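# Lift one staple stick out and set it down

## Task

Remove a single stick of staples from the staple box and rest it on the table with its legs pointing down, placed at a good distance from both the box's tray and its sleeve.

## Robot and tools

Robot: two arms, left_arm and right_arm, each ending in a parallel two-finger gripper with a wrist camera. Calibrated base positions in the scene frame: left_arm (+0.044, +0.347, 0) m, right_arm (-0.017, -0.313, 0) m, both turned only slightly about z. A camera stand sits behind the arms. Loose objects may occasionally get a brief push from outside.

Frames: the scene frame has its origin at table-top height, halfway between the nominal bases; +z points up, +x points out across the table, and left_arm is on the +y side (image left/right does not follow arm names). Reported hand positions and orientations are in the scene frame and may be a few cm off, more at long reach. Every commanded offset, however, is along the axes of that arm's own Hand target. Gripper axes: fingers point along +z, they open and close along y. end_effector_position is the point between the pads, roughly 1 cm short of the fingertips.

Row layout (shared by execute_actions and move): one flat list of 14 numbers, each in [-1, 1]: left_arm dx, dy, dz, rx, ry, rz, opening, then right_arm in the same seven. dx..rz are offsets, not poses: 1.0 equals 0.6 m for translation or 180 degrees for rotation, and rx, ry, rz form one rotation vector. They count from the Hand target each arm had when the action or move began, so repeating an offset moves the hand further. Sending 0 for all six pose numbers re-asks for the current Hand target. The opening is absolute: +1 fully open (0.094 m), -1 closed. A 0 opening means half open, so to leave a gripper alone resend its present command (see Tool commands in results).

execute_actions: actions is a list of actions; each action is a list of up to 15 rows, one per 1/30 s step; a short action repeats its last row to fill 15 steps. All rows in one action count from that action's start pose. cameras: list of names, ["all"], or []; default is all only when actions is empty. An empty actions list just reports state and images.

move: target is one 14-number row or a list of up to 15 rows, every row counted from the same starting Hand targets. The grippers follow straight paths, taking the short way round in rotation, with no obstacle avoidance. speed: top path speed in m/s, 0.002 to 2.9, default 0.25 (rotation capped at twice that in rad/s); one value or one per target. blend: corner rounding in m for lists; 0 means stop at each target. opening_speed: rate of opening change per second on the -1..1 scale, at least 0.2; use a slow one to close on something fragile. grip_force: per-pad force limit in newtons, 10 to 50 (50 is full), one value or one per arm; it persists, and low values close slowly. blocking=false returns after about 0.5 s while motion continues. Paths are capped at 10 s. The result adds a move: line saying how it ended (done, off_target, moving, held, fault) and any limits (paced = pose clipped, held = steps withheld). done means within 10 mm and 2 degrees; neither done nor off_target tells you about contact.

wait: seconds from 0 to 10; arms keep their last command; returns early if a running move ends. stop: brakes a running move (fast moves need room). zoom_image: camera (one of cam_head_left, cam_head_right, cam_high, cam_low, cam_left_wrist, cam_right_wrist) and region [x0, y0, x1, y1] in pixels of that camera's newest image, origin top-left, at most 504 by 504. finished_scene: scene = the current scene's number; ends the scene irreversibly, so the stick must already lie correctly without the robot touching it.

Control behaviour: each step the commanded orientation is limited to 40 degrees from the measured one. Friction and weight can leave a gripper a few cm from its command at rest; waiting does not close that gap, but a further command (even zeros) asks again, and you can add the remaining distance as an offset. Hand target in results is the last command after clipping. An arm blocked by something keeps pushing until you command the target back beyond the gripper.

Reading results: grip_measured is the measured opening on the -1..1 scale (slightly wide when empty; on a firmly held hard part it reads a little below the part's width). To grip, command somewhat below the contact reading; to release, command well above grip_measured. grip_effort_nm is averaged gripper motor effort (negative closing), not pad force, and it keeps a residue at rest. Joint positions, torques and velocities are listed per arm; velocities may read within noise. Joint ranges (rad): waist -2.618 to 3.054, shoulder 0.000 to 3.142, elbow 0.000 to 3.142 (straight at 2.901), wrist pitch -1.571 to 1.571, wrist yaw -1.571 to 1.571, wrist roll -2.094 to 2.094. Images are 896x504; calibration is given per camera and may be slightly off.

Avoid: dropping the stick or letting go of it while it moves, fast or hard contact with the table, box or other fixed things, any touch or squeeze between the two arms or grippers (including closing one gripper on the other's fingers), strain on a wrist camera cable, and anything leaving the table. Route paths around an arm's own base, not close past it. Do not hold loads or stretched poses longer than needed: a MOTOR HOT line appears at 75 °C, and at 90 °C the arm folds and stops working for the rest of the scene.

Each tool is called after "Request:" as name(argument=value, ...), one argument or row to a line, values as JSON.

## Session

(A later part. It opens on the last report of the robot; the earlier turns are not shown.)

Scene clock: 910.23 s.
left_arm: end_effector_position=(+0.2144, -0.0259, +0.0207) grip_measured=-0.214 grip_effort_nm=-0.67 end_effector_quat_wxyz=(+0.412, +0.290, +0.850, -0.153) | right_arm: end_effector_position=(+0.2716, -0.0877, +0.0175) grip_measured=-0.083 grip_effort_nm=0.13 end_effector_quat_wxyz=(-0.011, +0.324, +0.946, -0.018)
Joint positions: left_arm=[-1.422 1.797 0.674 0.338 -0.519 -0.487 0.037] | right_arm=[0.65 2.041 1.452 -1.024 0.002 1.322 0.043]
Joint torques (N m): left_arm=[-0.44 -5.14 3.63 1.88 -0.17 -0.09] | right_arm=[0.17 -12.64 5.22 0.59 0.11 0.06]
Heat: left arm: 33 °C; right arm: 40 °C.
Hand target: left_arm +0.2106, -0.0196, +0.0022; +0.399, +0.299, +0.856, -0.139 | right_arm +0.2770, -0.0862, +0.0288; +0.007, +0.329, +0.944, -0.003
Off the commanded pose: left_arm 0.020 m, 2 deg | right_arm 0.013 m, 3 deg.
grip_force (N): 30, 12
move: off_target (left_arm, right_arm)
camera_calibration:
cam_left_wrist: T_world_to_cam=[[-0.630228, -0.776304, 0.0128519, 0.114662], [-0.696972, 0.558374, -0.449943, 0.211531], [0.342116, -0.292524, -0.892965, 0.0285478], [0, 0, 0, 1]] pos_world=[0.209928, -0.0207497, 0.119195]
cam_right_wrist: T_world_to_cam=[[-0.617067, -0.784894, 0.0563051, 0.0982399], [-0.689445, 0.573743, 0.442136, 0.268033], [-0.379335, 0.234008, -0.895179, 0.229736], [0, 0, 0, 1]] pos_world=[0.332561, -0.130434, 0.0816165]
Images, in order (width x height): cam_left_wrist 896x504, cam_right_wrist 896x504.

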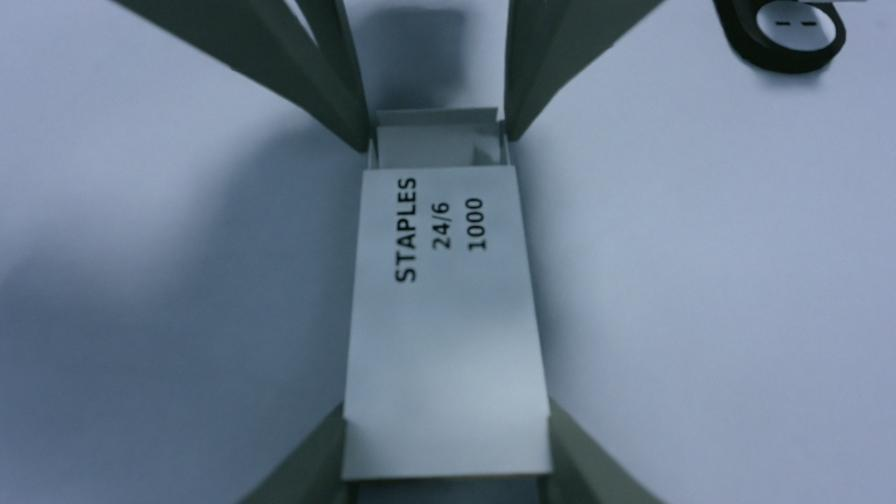

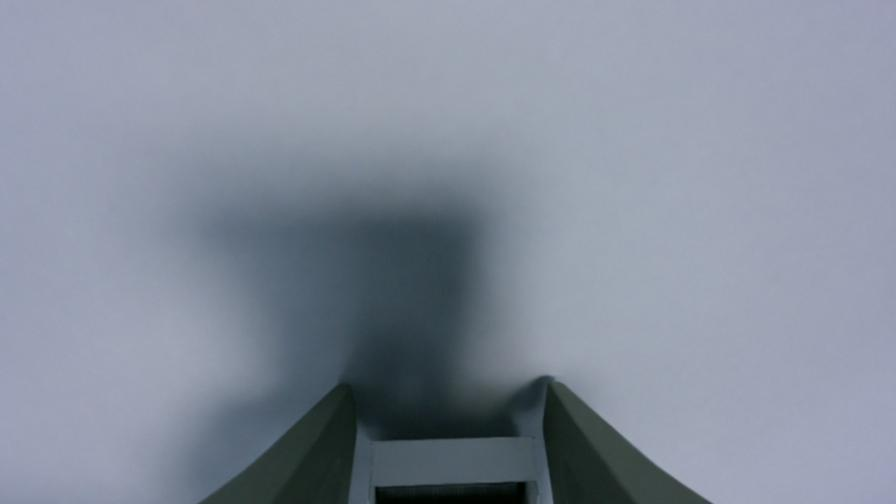

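Request:
move(
  target=[0,0,0,0,0,0,-0.36,0,0,0,0,0,0,-0.3],
  speed=0.08,
  opening_speed=0.3,
  grip_force=[30,14],
  cameras=["cam_left_wrist","cam_right_wrist"],
)

Scene clock: 915.83 s.
left_arm: end_effector_position=(+0.2145, -0.0259, +0.0207) grip_measured=-0.214 grip_effort_nm=-0.67 end_effector_quat_wxyz=(+0.412, +0.290, +0.850, -0.154) | right_arm: end_effector_position=(+0.2717, -0.0876, +0.0172) grip_measured=-0.279 grip_effort_nm=-0.34 end_effector_quat_wxyz=(-0.011, +0.325, +0.945, -0.018)
Joint positions: left_arm=[-1.422 1.797 0.674 0.338 -0.519 -0.488 0.037] | right_arm=[0.65 2.041 1.451 -1.022 0.002 1.324 0.034]
Joint torques (N m): left_arm=[-0.5 -5.18 3.77 1.87 -0.16 -0.08] | right_arm=[0.14 -12.57 5.27 0.57 0.11 0.06]
Heat: left arm: 33 °C; right arm: 39 °C.
Hand target: left_arm +0.2106, -0.0196, +0.0021; +0.399, +0.299, +0.856, -0.139 | right_arm +0.2770, -0.0862, +0.0288; +0.007, +0.329, +0.944, -0.003
Off the commanded pose: left_arm 0.020 m, 3 deg | right_arm 0.013 m, 3 deg.
grip_force (N): 30, 14
move: off_target (left_arm, right_arm)
camera_calibration:
cam_left_wrist: T_world_to_cam=[[-0.630065, -0.776427, 0.0133982, 0.114623], [-0.697131, 0.557948, -0.450224, 0.211704], [0.342091, -0.293011, -0.892815, 0.0285804], [0, 0, 0, 1]] pos_world=[0.210028, -0.020749, 0.119295]
cam_right_wrist: T_world_to_cam=[[-0.618337, -0.783967, 0.0552831, 0.09888], [-0.688958, 0.574558, 0.441836, 0.268135], [-0.378148, 0.235116, -0.895391, 0.229236], [0, 0, 0, 1]] pos_world=[0.33256, -0.130437, 0.0813176]
Images, in order (width x height): cam_left_wrist 896x504, cam_right_wrist 896x504.

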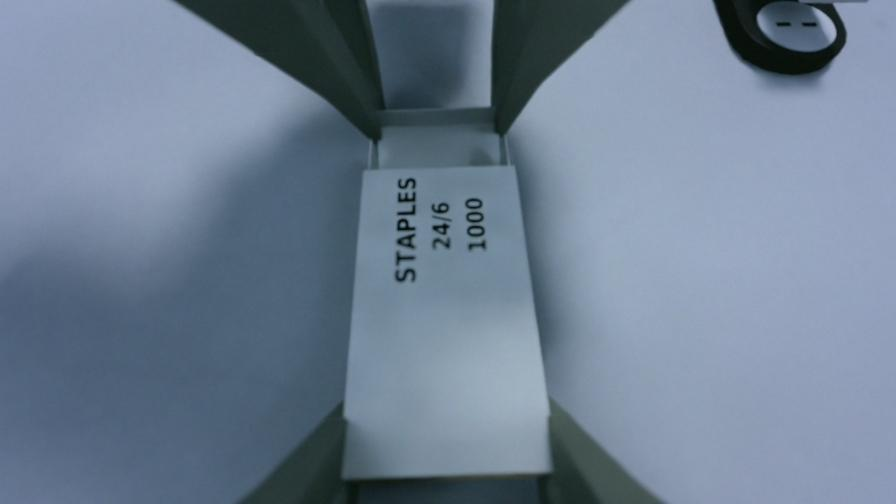

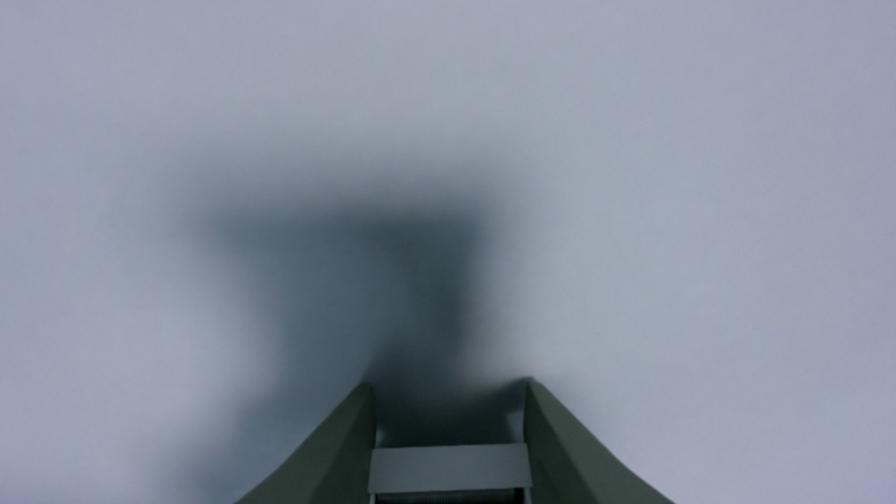

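Request:
zoom_image(
  camera="cam_left_wrist",
  region=[350, 90, 530, 190],
)

Request:
zoom_image(
  camera="cam_right_wrist",
  region=[340, 370, 560, 504],
)

Scaled by 2.800 from the camera's 896x504 image, which has a finer 1280x720 frame.

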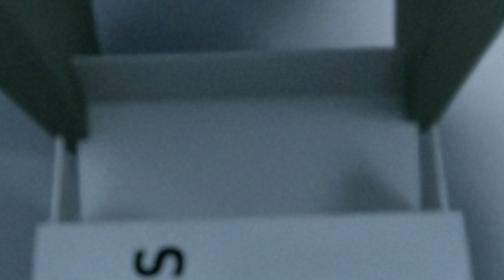

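Scaled by 2.291 from the camera's 896x504 image, which has a finer 1280x720 frame.

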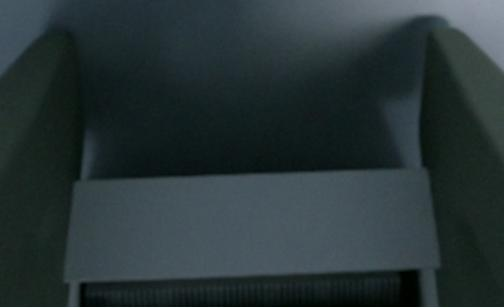

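Request:
move(
  target=[
    [0,0,0,0,0,0,-0.36,-0.0133,0,0.0007,0,0,0.025,-0.3],
    [0,0,0,0,0,0,-0.36,-0.02,0,0.001,0,0,-0.025,-0.3],
    [0,0,0,0,0,0,-0.36,-0.0266,0,0.0014,0,-0.04,0,-0.3],
    [0,0,0,0,0,0,-0.36,-0.0333,0,0.0017,0,0.03,0,-0.3],
    [0,0,0,0,0,0,-0.36,-0.0366,0,0.0019,0,0,0.025,-0.3],
    [0,0,0,0,0,0,-0.36,-0.04,0,0.0021,0,0,-0.025,-0.3],
  ],
  speed=0.06,
  cameras=["cam_left_wrist","cam_right_wrist"],
)

Scene clock: 939.80 s.
left_arm: end_effector_position=(+0.2153, -0.0306, +0.0255) grip_measured=-0.214 grip_effort_nm=-0.67 end_effector_quat_wxyz=(+0.418, +0.285, +0.847, -0.165) | right_arm: end_effector_position=(+0.2809, -0.0943, +0.0216) grip_measured=-0.285 grip_effort_nm=-0.38 end_effector_quat_wxyz=(-0.030, +0.298, +0.954, -0.002)
Joint positions: left_arm=[-1.422 1.797 0.674 0.368 -0.518 -0.488 0.037] | right_arm=[0.598 2.045 1.476 -1.041 -0.045 1.213 0.034]
Joint torques (N m): left_arm=[-0.25 -5.37 3.44 1.57 -0.21 -0.05] | right_arm=[-0.76 -10.91 6.05 0.65 0.51 -0.19]
Heat: left arm: 33 °C; right arm: 38 °C.
Hand target: left_arm +0.2106, -0.0196, +0.0021; +0.399, +0.299, +0.856, -0.139 | right_arm +0.2958, -0.1010, +0.0279; +0.007, +0.292, +0.956, -0.003
Off the commanded pose: left_arm 0.026 m, 4 deg | right_arm 0.018 m, 4 deg.
grip_force (N): 30, 14
move: off_target (left_arm, right_arm)
camera_calibration:
cam_left_wrist: T_world_to_cam=[[-0.630666, -0.775349, 0.0330864, 0.111093], [-0.694434, 0.54479, -0.47007, 0.216509], [0.346443, -0.319433, -0.882009, 0.0291319], [0, 0, 0, 1]] pos_world=[0.210321, -0.0225104, 0.123793]
cam_right_wrist: T_world_to_cam=[[-0.57155, -0.819733, 0.0370102, 0.082792], [-0.707351, 0.51505, 0.484126, 0.27503], [-0.415916, 0.250523, -0.874215, 0.249912], [0, 0, 0, 1]] pos_world=[0.345805, -0.136396, 0.0822639]
Images, in order (width x height): cam_left_wrist 896x504, cam_right_wrist 896x504.

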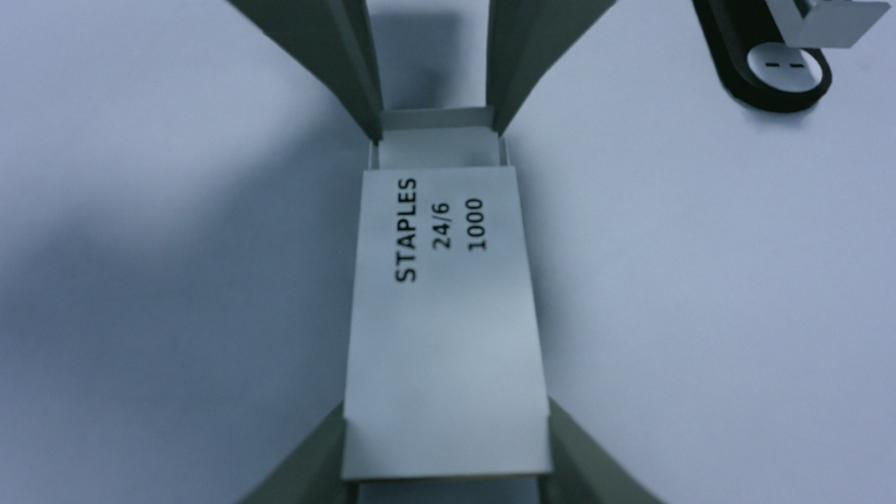

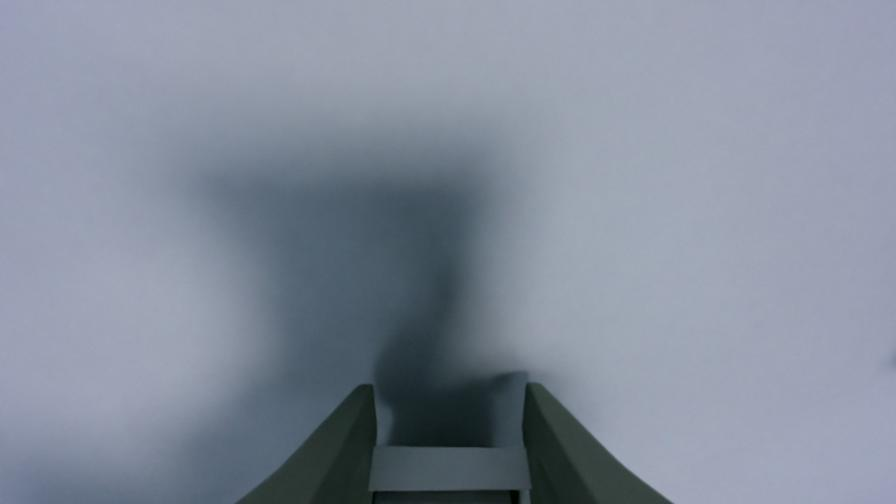

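Request:
move(
  target=[
    [0,0,0,0,0,0,-0.36,-0.0066,0.0005,0.0003,0,0,0.05,-0.3],
    [0,0,0,0,0,0,-0.36,-0.0133,0.001,0.0007,0,0,0,-0.3],
    [0,0,0,0,0,0,-0.36,-0.0166,0.0013,0.0009,0,0,0.05,-0.3],
    [0,0,0,0,0,0,-0.36,-0.02,0.0016,0.001,0,-0.04,0.025,-0.3],
    [0,0,0,0,0,0,-0.36,-0.0233,0.0018,0.0012,0,0.03,0.025,-0.3],
    [0,0,0,0,0,0,-0.36,-0.0266,0.0021,0.0014,0,0,0.05,-0.3],
    [0,0,0,0,0,0,-0.36,-0.0266,0.0021,0.0014,0,0,0.0,-0.3],
  ],
  speed=0.08,
  cameras=["cam_left_wrist","cam_right_wrist"],
)

Scene clock: 958.93 s.
left_arm: end_effector_position=(+0.2150, -0.0307, +0.0231) grip_measured=-0.214 grip_effort_nm=-0.67 end_effector_quat_wxyz=(+0.418, +0.284, +0.847, -0.167) | right_arm: end_effector_position=(+0.3031, -0.1078, +0.0193) grip_measured=-0.297 grip_effort_nm=-0.17 end_effector_quat_wxyz=(-0.012, +0.293, +0.956, -0.011)
Joint positions: left_arm=[-1.422 1.805 0.67 0.381 -0.516 -0.49 0.037] | right_arm=[0.554 2.079 1.519 -1.041 -0.004 1.161 0.033]
Joint torques (N m): left_arm=[-0.23 -5.85 4.01 1.46 -0.2 -0.07] | right_arm=[-0.14 -11.78 5.52 0.61 0.16 -0.06]
Heat: left arm: 32 °C; right arm: 39 °C.
Hand target: left_arm +0.2106, -0.0196, +0.0022; +0.399, +0.299, +0.856, -0.139 | right_arm +0.3098, -0.1089, +0.0273; +0.007, +0.292, +0.956, -0.003
Off the commanded pose: left_arm 0.024 m, 4 deg | right_arm 0.010 m, 2 deg.
grip_force (N): 30, 14
move: off_target (left_arm)
camera_calibration:
cam_left_wrist: T_world_to_cam=[[-0.630939, -0.775009, 0.0357415, 0.11093], [-0.695078, 0.544201, -0.469799, 0.215394], [0.344648, -0.321258, -0.882049, 0.0275122], [0, 0, 0, 1]] pos_world=[0.210224, -0.0224077, 0.121494]
cam_right_wrist: T_world_to_cam=[[-0.564315, -0.824493, 0.0419485, 0.0817301], [-0.726497, 0.520093, 0.449116, 0.305821], [-0.39211, 0.222967, -0.892488, 0.25064], [0, 0, 0, 1]] pos_world=[0.366578, -0.147554, 0.0829155]
Images, in order (width x height): cam_left_wrist 896x504, cam_right_wrist 896x504.

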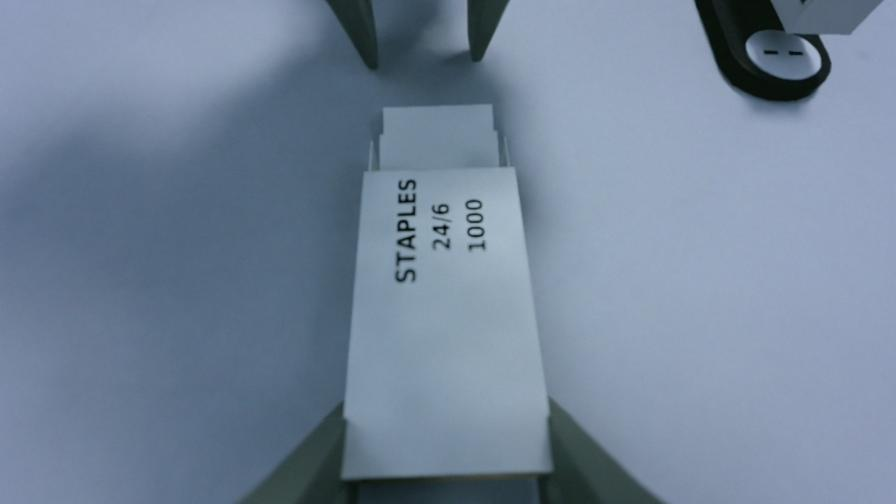

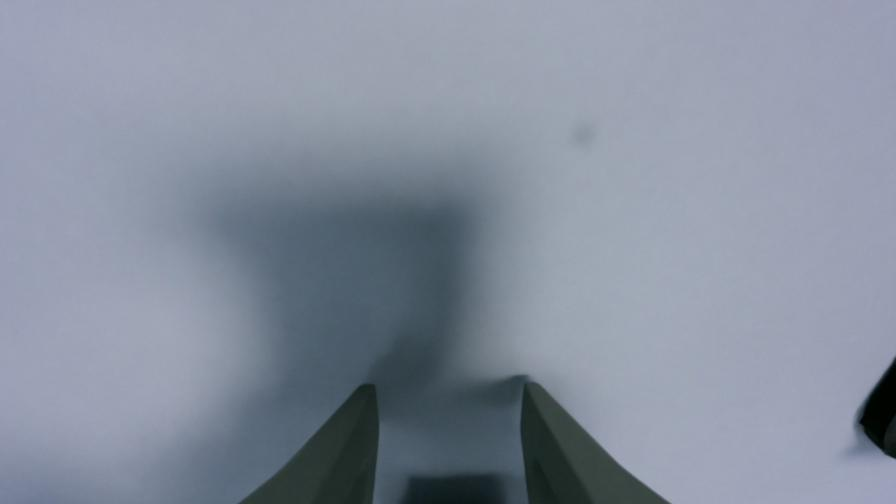

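Request:
zoom_image(
  camera="cam_left_wrist",
  region=[350, 85, 530, 185],
)

Scaled by 2.800 from the camera's 896x504 image, which has a finer 1280x720 frame.

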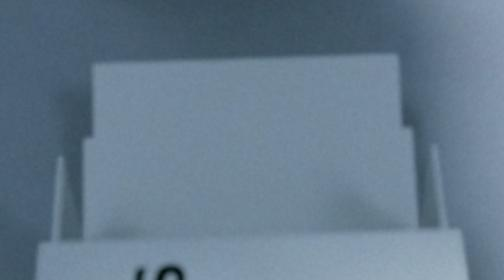

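Request:
move(
  target=[0,0,0,0,0,0,-0.36,0.0,0,-0.16,0,0,0.0,-0.1],
  speed=0.15,
  cameras=["cam_left_wrist","cam_right_wrist"],
)

Scene clock: 993.43 s.
left_arm: end_effector_position=(+0.2150, -0.0307, +0.0231) grip_measured=-0.214 grip_effort_nm=-0.67 end_effector_quat_wxyz=(+0.418, +0.284, +0.847, -0.167) | right_arm: end_effector_position=(+0.3049, -0.1069, +0.1062) grip_measured=-0.103 grip_effort_nm=0.13 end_effector_quat_wxyz=(-0.012, +0.293, +0.956, -0.011)
Joint positions: left_arm=[-1.422 1.805 0.67 0.381 -0.516 -0.49 0.037] | right_arm=[0.554 2.035 1.803 -1.371 -0.003 1.16 0.042]
Joint torques (N m): left_arm=[-0.57 -6.01 3.95 1.44 -0.19 -0.04] | right_arm=[0.17 -12.18 8.24 0.24 0.15 -0.01]
Heat: left arm: 32 °C; right arm: 39 °C.
Hand target: left_arm +0.2106, -0.0196, +0.0022; +0.399, +0.299, +0.856, -0.139 | right_arm +0.3086, -0.1080, +0.1233; +0.007, +0.292, +0.957, -0.003
Off the commanded pose: left_arm 0.024 m, 4 deg | right_arm 0.018 m, 2 deg.
grip_force (N): 30, 14
move: off_target (left_arm, right_arm)
camera_calibration:
cam_left_wrist: T_world_to_cam=[[-0.630939, -0.775009, 0.0357415, 0.11093], [-0.695078, 0.544201, -0.469799, 0.215394], [0.344648, -0.321258, -0.882049, 0.0275122], [0, 0, 0, 1]] pos_world=[0.210224, -0.0224077, 0.121494]
cam_right_wrist: T_world_to_cam=[[-0.563638, -0.824846, 0.044053, 0.0794087], [-0.726323, 0.520303, 0.449153, 0.267562], [-0.393403, 0.221163, -0.892368, 0.328887], [0, 0, 0, 1]] pos_world=[0.36848, -0.146451, 0.169814]
Images, in order (width x height): cam_left_wrist 896x504, cam_right_wrist 896x504.

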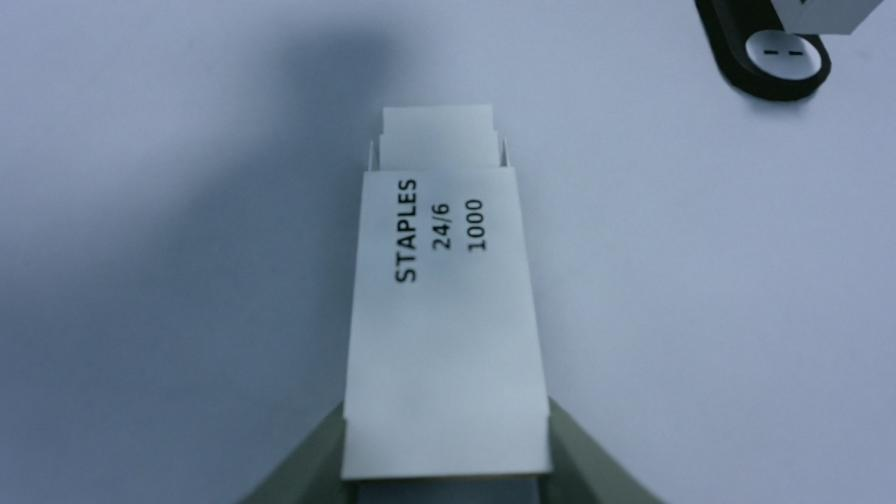

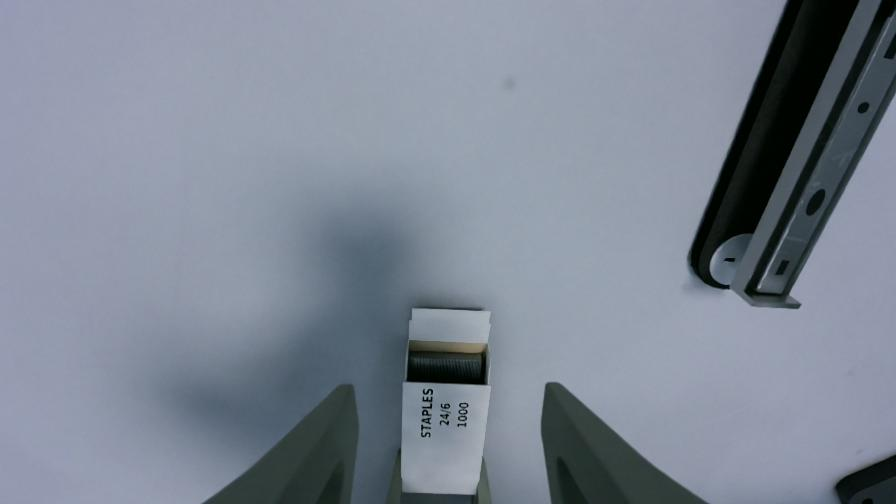

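Request:
zoom_image(
  camera="cam_right_wrist",
  region=[370, 290, 530, 500],
)

Scaled by 2.400 from the camera's 896x504 image, which has a finer 1280x720 frame.

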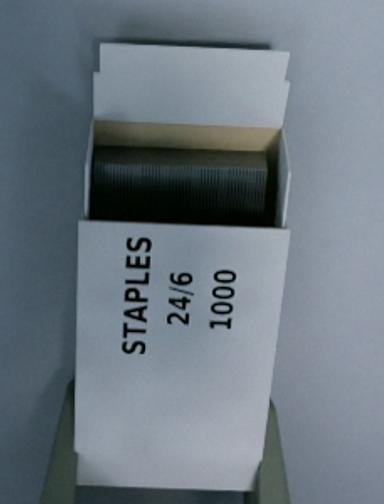

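Request:
move(
  target=[0,0,0,0,0,0,-0.36,-0.0998,0.0078,-0.09,0,0,0.025,-0.1],
  speed=0.15,
  cameras=["cam_right_wrist"],
)

Scene clock: 1039.90 s.
left_arm: end_effector_position=(+0.2150, -0.0307, +0.0231) grip_measured=-0.214 grip_effort_nm=-0.67 end_effector_quat_wxyz=(+0.418, +0.284, +0.847, -0.167) | right_arm: end_effector_position=(+0.3594, -0.1359, +0.1743) grip_measured=-0.103 grip_effort_nm=0.13 end_effector_quat_wxyz=(+0.032, +0.333, +0.942, +0.031)
Joint positions: left_arm=[-1.422 1.805 0.67 0.381 -0.516 -0.49 0.037] | right_arm=[0.426 2.1 2.172 -1.553 0 1.116 0.042]
Joint torques (N m): left_arm=[-0.43 -5.85 3.97 1.43 -0.19 -0.06] | right_arm=[0.35 -9.47 8.03 0.48 0.13 -0.07]
Heat: left arm: 32 °C; right arm: 39 °C.
Hand target: left_arm +0.2106, -0.0196, +0.0022; +0.399, +0.299, +0.856, -0.139 | right_arm +0.3603, -0.1370, +0.1782; +0.007, +0.329, +0.944, -0.003
Off the commanded pose: left_arm 0.024 m, 4 deg | right_arm 0.004 m, 5 deg.
joint sent to its limit (right arm) — joint 4 (wrist pitch), lower limit. The joint targets are off in orientation, not in position.
grip_force (N): 30, 14
move: off_target (left_arm, right_arm)
camera_calibration:
cam_right_wrist: T_world_to_cam=[[-0.62989, -0.773894, -0.0657808, 0.133094], [-0.727551, 0.558278, 0.398742, 0.306111], [-0.27186, 0.299023, -0.914701, 0.388383], [0, 0, 0, 1]] pos_world=[0.412132, -0.184029, 0.24195]
Images, in order (width x height): cam_right_wrist 896x504.

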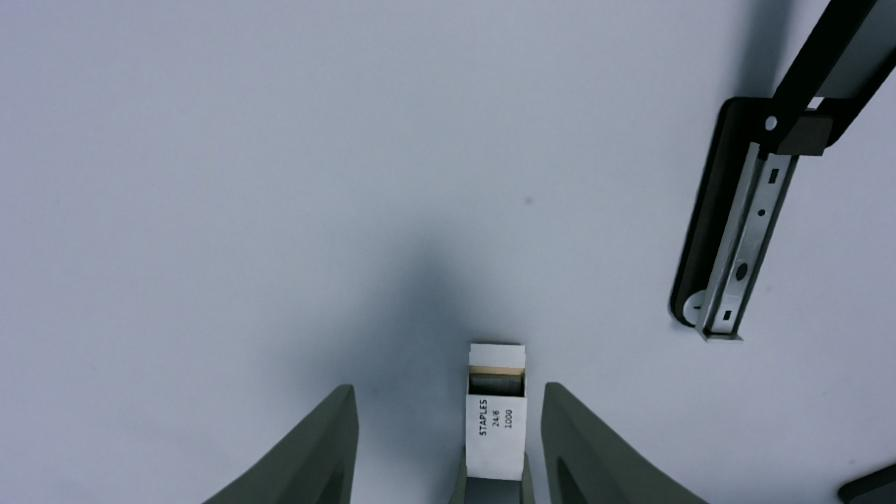

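Request:
wait(
  seconds=0.1,
  cameras=["cam_right_wrist", "cam_left_wrist", "cam_high"],
)

Scene clock: 1065.97 s.
left_arm: end_effector_position=(+0.2150, -0.0307, +0.0231) grip_measured=-0.214 grip_effort_nm=-0.67 end_effector_quat_wxyz=(+0.418, +0.284, +0.847, -0.167) | right_arm: end_effector_position=(+0.3594, -0.1360, +0.1743) grip_measured=-0.103 grip_effort_nm=0.13 end_effector_quat_wxyz=(+0.032, +0.332, +0.942, +0.031)
Joint positions: left_arm=[-1.422 1.805 0.67 0.381 -0.516 -0.49 0.037] | right_arm=[0.426 2.1 2.172 -1.553 0 1.116 0.042]
Joint torques (N m): left_arm=[-0.39 -5.83 3.97 1.48 -0.2 -0.01] | right_arm=[0.31 -9.48 8.05 0.49 0.12 -0.06]
Heat: left arm: 32 °C; right arm: 42 °C.
Hand target: left_arm +0.2106, -0.0196, +0.0022; +0.399, +0.299, +0.856, -0.139 | right_arm +0.3603, -0.1370, +0.1782; +0.007, +0.329, +0.944, -0.003
Tool commands: left_gripper/opening=-0.36 right_gripper/opening=-0.1
Off the commanded pose: left_arm 0.024 m, 4 deg | right_arm 0.004 m, 5 deg.
grip_force (N): 30, 14
wait: 0.10 s; at rest from the start
camera_calibration:
cam_left_wrist: T_world_to_cam=[[-0.630939, -0.775009, 0.0357415, 0.11093], [-0.695078, 0.544201, -0.469799, 0.215394], [0.344648, -0.321258, -0.882049, 0.0275122], [0, 0, 0, 1]] pos_world=[0.210224, -0.0224077, 0.121494]
cam_right_wrist: T_world_to_cam=[[-0.629604, -0.774157, -0.0654228, 0.132772], [-0.727652, 0.558077, 0.39884, 0.306059], [-0.272254, 0.298716, -0.914684, 0.388366], [0, 0, 0, 1]] pos_world=[0.412032, -0.184029, 0.24185]
Images, in order (width x height): cam_high 896x504, cam_left_wrist 896x504, cam_right_wrist 896x504.

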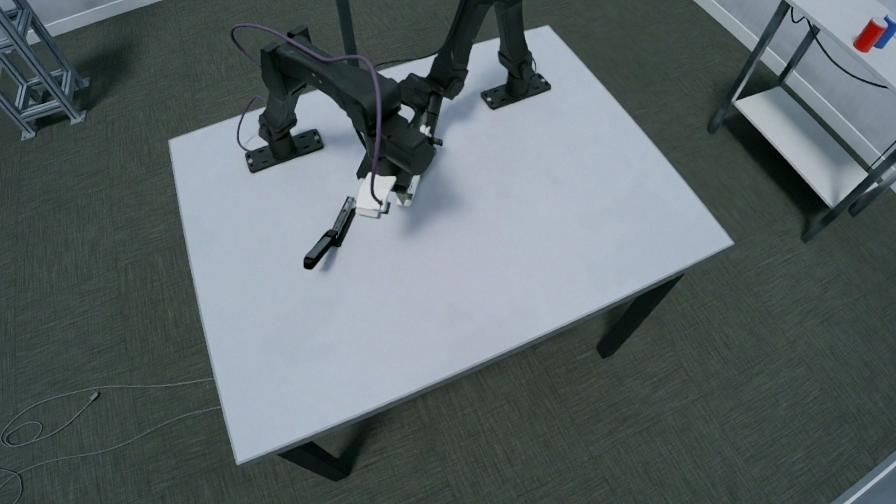

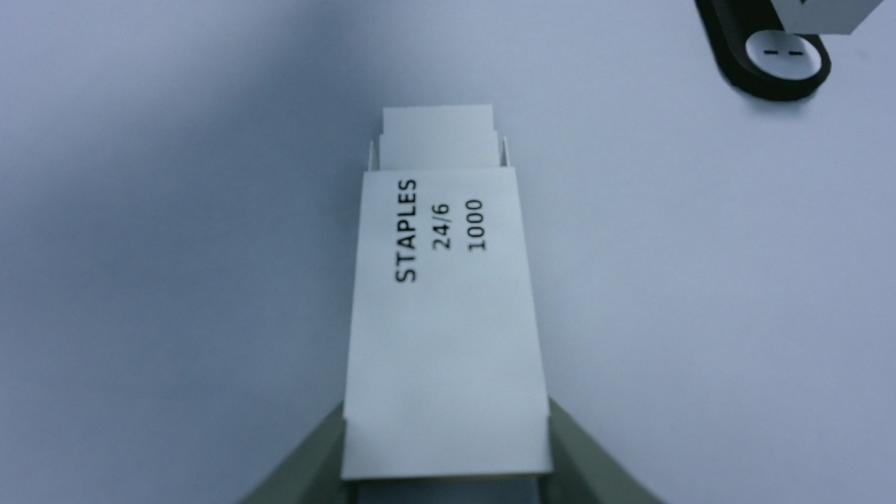

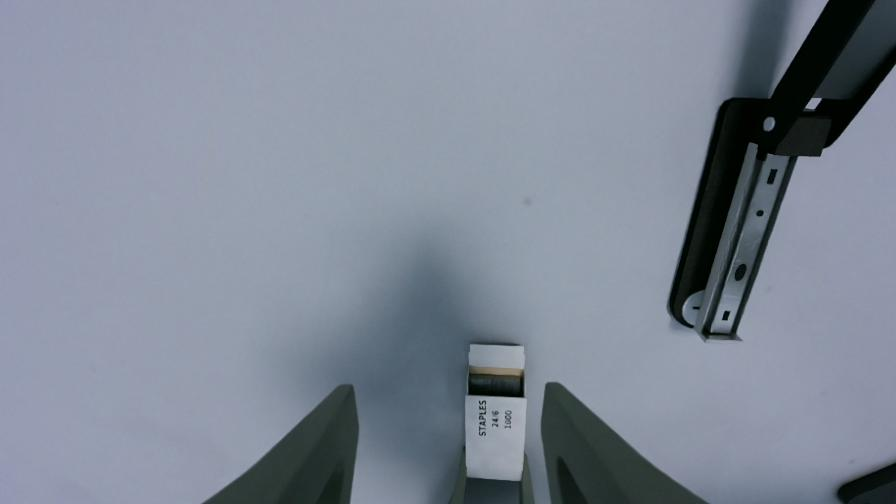

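Request:
move(
  target=[-0.0298, 0, -0.0163, 0, 0.0833, 0, -0.36, 0, 0, 0, 0, 0, 0, -0.1],
  speed=0.03,
  cameras=["cam_right_wrist", "cam_left_wrist", "cam_low"],
)

Scene clock: 1089.70 s.
left_arm: end_effector_position=(+0.2181, -0.0306, +0.0243) grip_measured=-0.215 grip_effort_nm=-0.67 end_effector_quat_wxyz=(+0.307, +0.310, +0.893, -0.111) | right_arm: end_effector_position=(+0.3594, -0.1360, +0.1743) grip_measured=-0.103 grip_effort_nm=0.13 end_effector_quat_wxyz=(+0.032, +0.332, +0.942, +0.031)
Joint positions: left_arm=[-1.353 1.798 0.919 -0.122 -0.364 -0.52 0.037] | right_arm=[0.426 2.1 2.172 -1.553 0 1.116 0.042]
Joint torques (N m): left_arm=[0.39 -9.78 6.69 0.75 0.09 -0.09] | right_arm=[0.36 -9.47 8.06 0.47 0.12 -0.07]
Heat: left arm: 32 °C; right arm: 42 °C.
Hand target: left_arm +0.2137, -0.0221, +0.0221; +0.284, +0.315, +0.900, -0.099 | right_arm +0.3603, -0.1370, +0.1782; +0.007, +0.329, +0.944, -0.003
Off the commanded pose: left_arm 0.010 m, 3 deg | right_arm 0.004 m, 5 deg.
joint sent to its limit (right arm) — joint 4 (wrist pitch), lower limit. The joint targets are off in orientation, not in position.
grip_force (N): 30, 14
move: off_target (left_arm, right_arm)
camera_calibration:
cam_left_wrist: T_world_to_cam=[[-0.633575, -0.773678, 0.00247139, 0.114324], [-0.755096, 0.617656, -0.219844, 0.227329], [0.168562, -0.141154, -0.975532, 0.0736608], [0, 0, 0, 1]] pos_world=[0.231671, -0.0415637, 0.121553]
cam_right_wrist: T_world_to_cam=[[-0.629604, -0.774157, -0.0654228, 0.132772], [-0.727652, 0.558077, 0.39884, 0.306059], [-0.272254, 0.298716, -0.914684, 0.388366], [0, 0, 0, 1]] pos_world=[0.412032, -0.184029, 0.24185]
Images, in order (width x height): cam_low 896x504, cam_left_wrist 896x504, cam_right_wrist 896x504.

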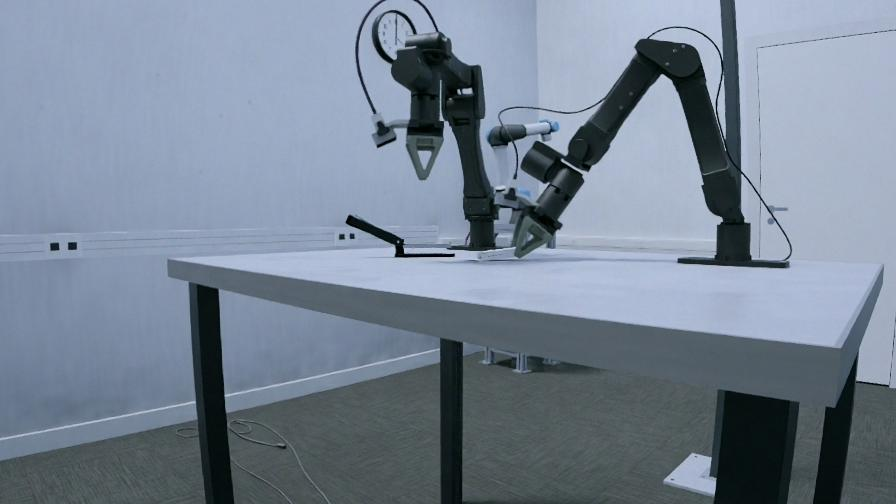

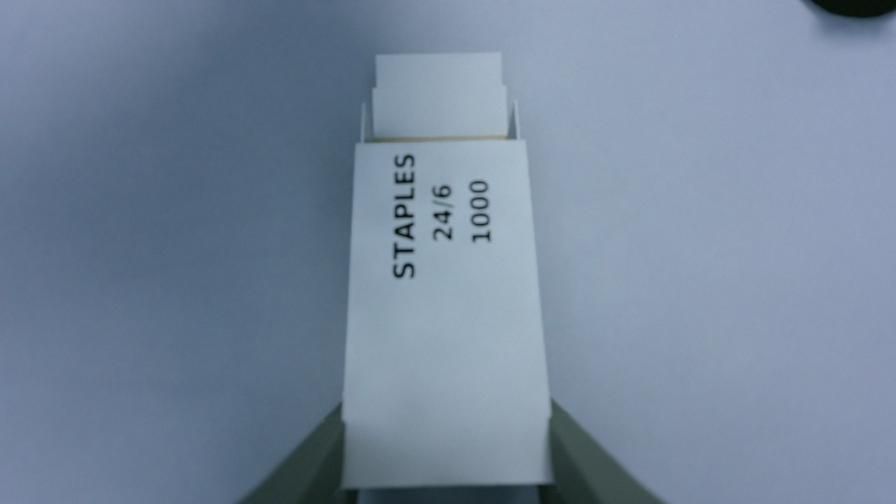

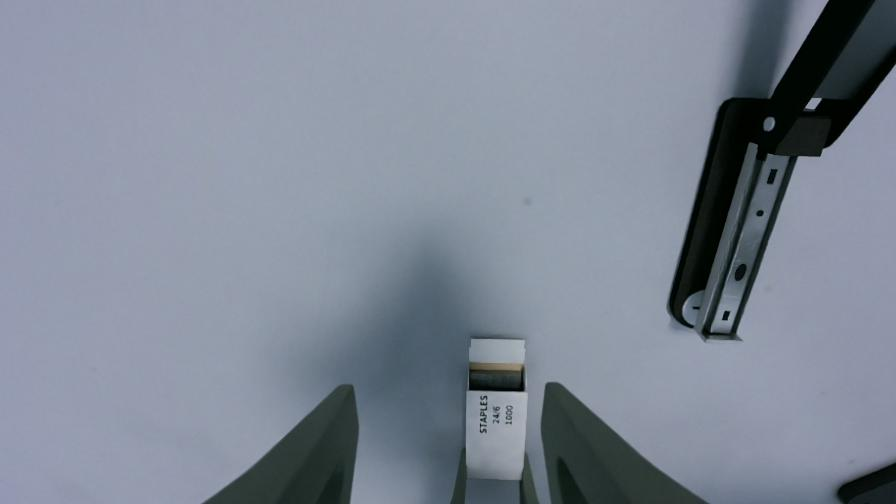

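Request:
zoom_image(
  camera="cam_low",
  region=[380, 180, 600, 280],
)

Request:
zoom_image(
  camera="cam_right_wrist",
  region=[420, 310, 580, 504],
)

Scaled by 2.291 from the camera's 896x504 image, which has a finer 1280x720 frame.

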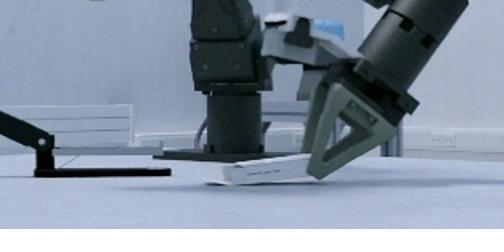

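Scaled by 2.598 from the camera's 896x504 image, which has a finer 1280x720 frame.

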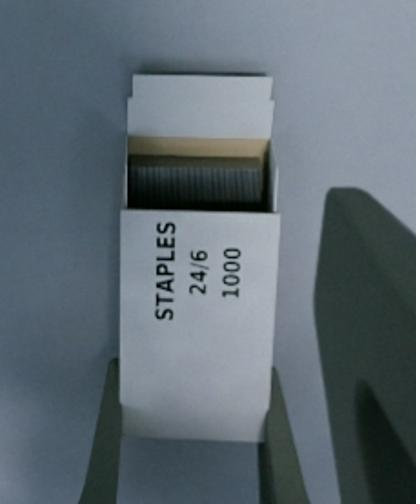

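Request:
move(
  target=[-0.0321, 0, -0.0284, 0, 0.0833, 0, -0.36, 0, 0, 0, 0, 0, 0, -0.1],
  speed=0.03,
  cameras=["cam_right_wrist", "cam_low"],
)

Request:
zoom_image(
  camera="cam_low",
  region=[380, 180, 600, 280],
)

Request:
zoom_image(
  camera="cam_right_wrist",
  region=[420, 310, 580, 504],
)

Scene clock: 1103.90 s.
left_arm: end_effector_position=(+0.2172, -0.0279, +0.0546) grip_measured=-0.215 grip_effort_nm=-0.67 end_effector_quat_wxyz=(+0.176, +0.322, +0.927, -0.072) | right_arm: end_effector_position=(+0.3594, -0.1360, +0.1743) grip_measured=-0.103 grip_effort_nm=0.13 end_effector_quat_wxyz=(+0.032, +0.332, +0.942, +0.031)
Joint positions: left_arm=[-1.275 1.844 1.262 -0.647 -0.178 -0.519 0.037] | right_arm=[0.426 2.1 2.172 -1.553 0 1.116 0.042]
Joint torques (N m): left_arm=[0.57 -7.21 8.5 0.83 -0.04 0.04] | right_arm=[0.36 -9.5 8.09 0.47 0.12 -0.08]
Heat: left arm: 32 °C; right arm: 42 °C.
Hand target: left_arm +0.2185, -0.0257, +0.0470; +0.164, +0.325, +0.930, -0.057 | right_arm +0.3603, -0.1370, +0.1782; +0.007, +0.329, +0.944, -0.003
Off the commanded pose: left_arm 0.008 m, 2 deg | right_arm 0.004 m, 5 deg.
joint sent to its limit (right arm) — joint 4 (wrist pitch), lower limit. The joint targets are off in orientation, not in position.
grip_force (N): 30, 14
move: off_target (right_arm)
camera_calibration:
cam_right_wrist: T_world_to_cam=[[-0.629604, -0.774157, -0.0654228, 0.132772], [-0.727652, 0.558077, 0.39884, 0.306059], [-0.272254, 0.298716, -0.914684, 0.388366], [0, 0, 0, 1]] pos_world=[0.412032, -0.184029, 0.24185]
Images, in order (width x height): cam_low 896x504, cam_right_wrist 896x504.

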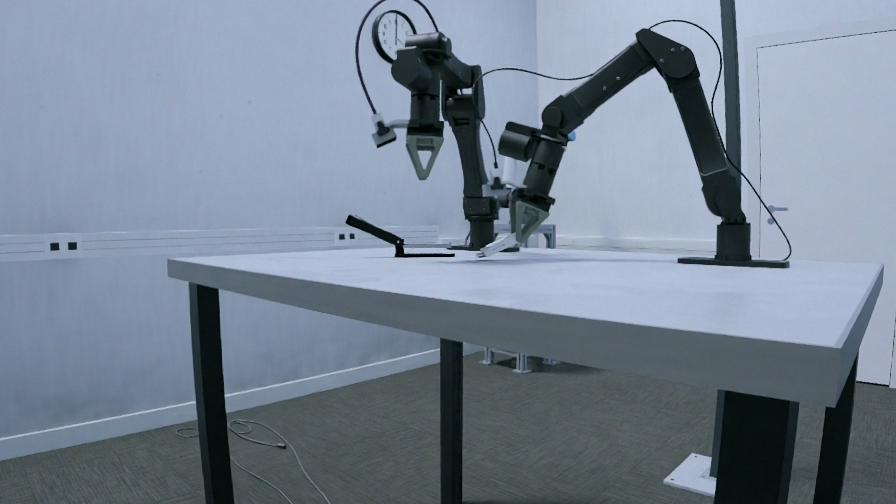

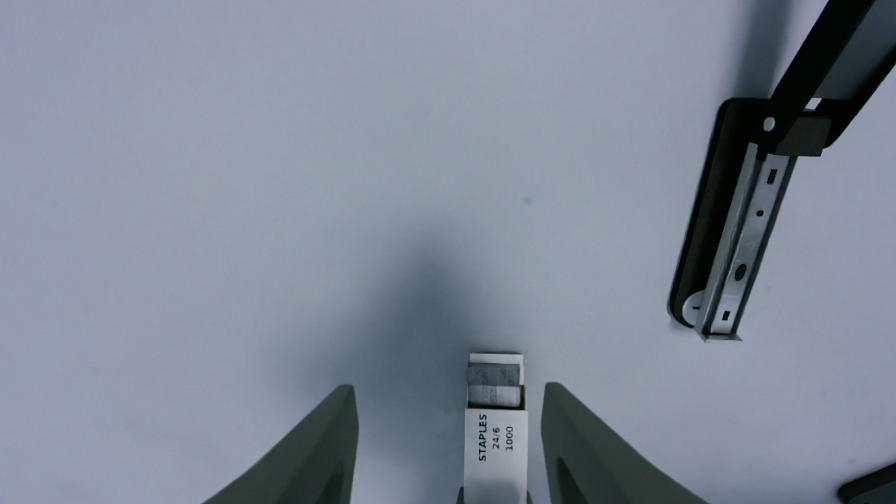

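Scaled by 2.291 from the camera's 896x504 image, which has a finer 1280x720 frame.

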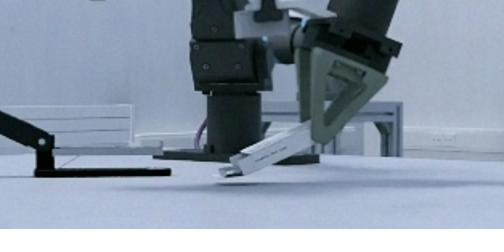

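Scaled by 2.598 from the camera's 896x504 image, which has a finer 1280x720 frame.

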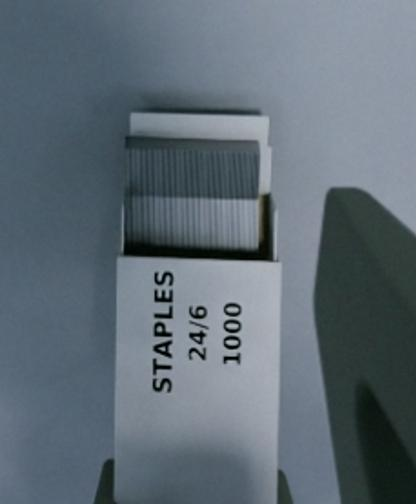

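Request:
zoom_image(
  camera="cam_low",
  region=[460, 220, 540, 270],
)

Request:
zoom_image(
  camera="cam_right_wrist",
  region=[455, 340, 535, 420],
)

Scaled by 6.300 from the camera's 896x504 image, which has a finer 1280x720 frame.

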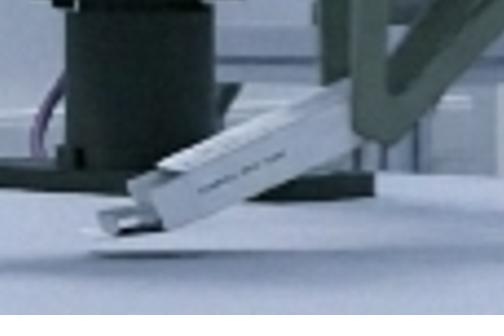

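Scaled by 6.300 from the camera's 896x504 image, which has a finer 1280x720 frame.

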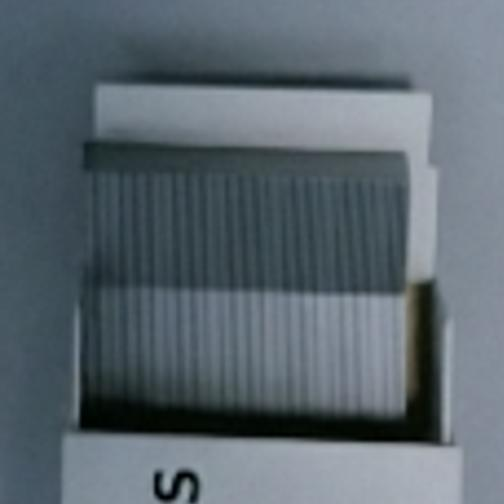

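Request:
move(
  target=[0.0168, 0, 0.0205, 0, -0.0556, 0, -0.36, 0, 0, 0, 0, 0, 0, -0.1],
  speed=0.02,
  cameras=["cam_right_wrist", "cam_low"],
)

Request:
zoom_image(
  camera="cam_low",
  region=[460, 220, 540, 270],
)

Request:
zoom_image(
  camera="cam_right_wrist",
  region=[455, 330, 535, 420],
)

Scene clock: 1149.67 s.
left_arm: end_effector_position=(+0.2149, -0.0228, +0.0259) grip_measured=-0.215 grip_effort_nm=-0.67 end_effector_quat_wxyz=(+0.235, +0.322, +0.914, -0.077) | right_arm: end_effector_position=(+0.3594, -0.1360, +0.1743) grip_measured=-0.103 grip_effort_nm=0.13 end_effector_quat_wxyz=(+0.032, +0.332, +0.942, +0.031)
Joint positions: left_arm=[-1.319 1.824 1.061 -0.387 -0.277 -0.525 0.037] | right_arm=[0.426 2.1 2.172 -1.553 0 1.116 0.042]
Joint torques (N m): left_arm=[-0.54 -11.44 4.25 1.43 -0.24 -0.08] | right_arm=[0.31 -9.55 8.03 0.46 0.12 -0.07]
Heat: left arm: 34 °C; right arm: 42 °C.
Hand target: left_arm +0.2143, -0.0226, +0.0322; +0.244, +0.319, +0.912, -0.085 | right_arm +0.3603, -0.1370, +0.1782; +0.007, +0.329, +0.944, -0.003
Off the commanded pose: left_arm 0.006 m, 1 deg | right_arm 0.004 m, 5 deg.
joint sent to its limit (right arm) — joint 4 (wrist pitch), lower limit. The joint targets are off in orientation, not in position.
grip_force (N): 30, 14
move: off_target (right_arm)
camera_calibration:
cam_right_wrist: T_world_to_cam=[[-0.629604, -0.774157, -0.0654228, 0.132772], [-0.727652, 0.558077, 0.39884, 0.306059], [-0.272254, 0.298716, -0.914684, 0.388366], [0, 0, 0, 1]] pos_world=[0.412032, -0.184029, 0.24185]
Images, in order (width x height): cam_low 896x504, cam_right_wrist 896x504.

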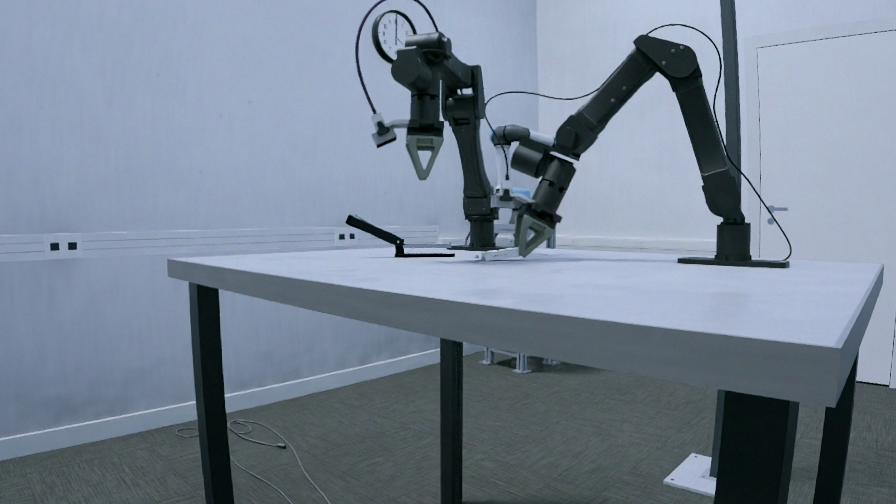

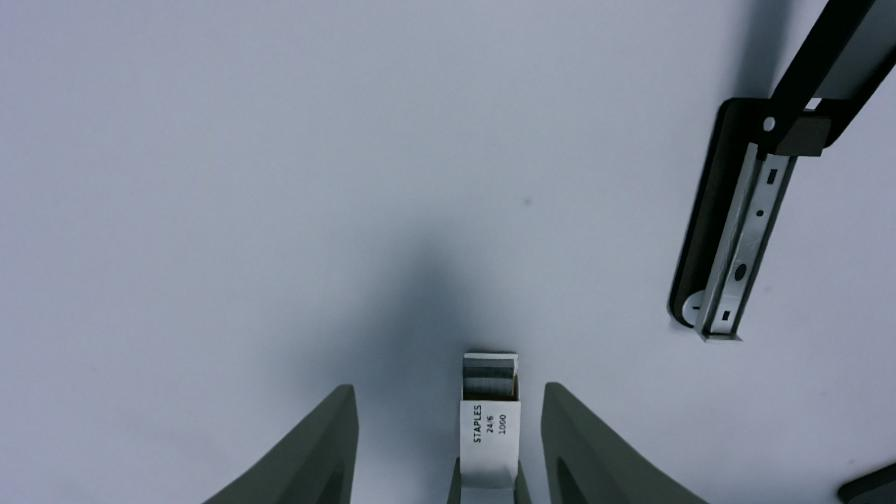

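Scaled by 6.300 from the camera's 896x504 image, which has a finer 1280x720 frame.

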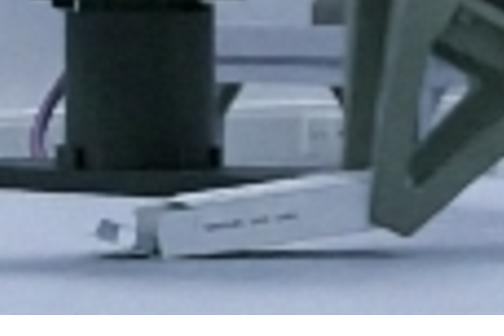

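Scaled by 5.600 from the camera's 896x504 image, which has a finer 1280x720 frame.

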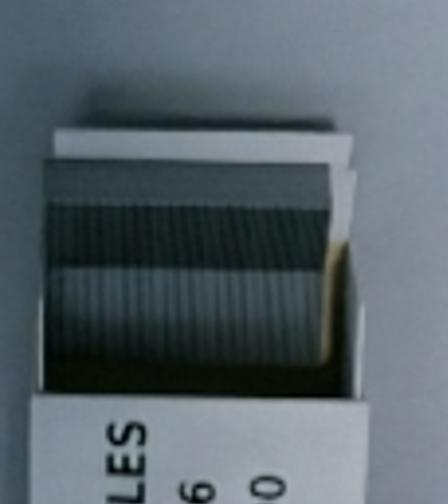

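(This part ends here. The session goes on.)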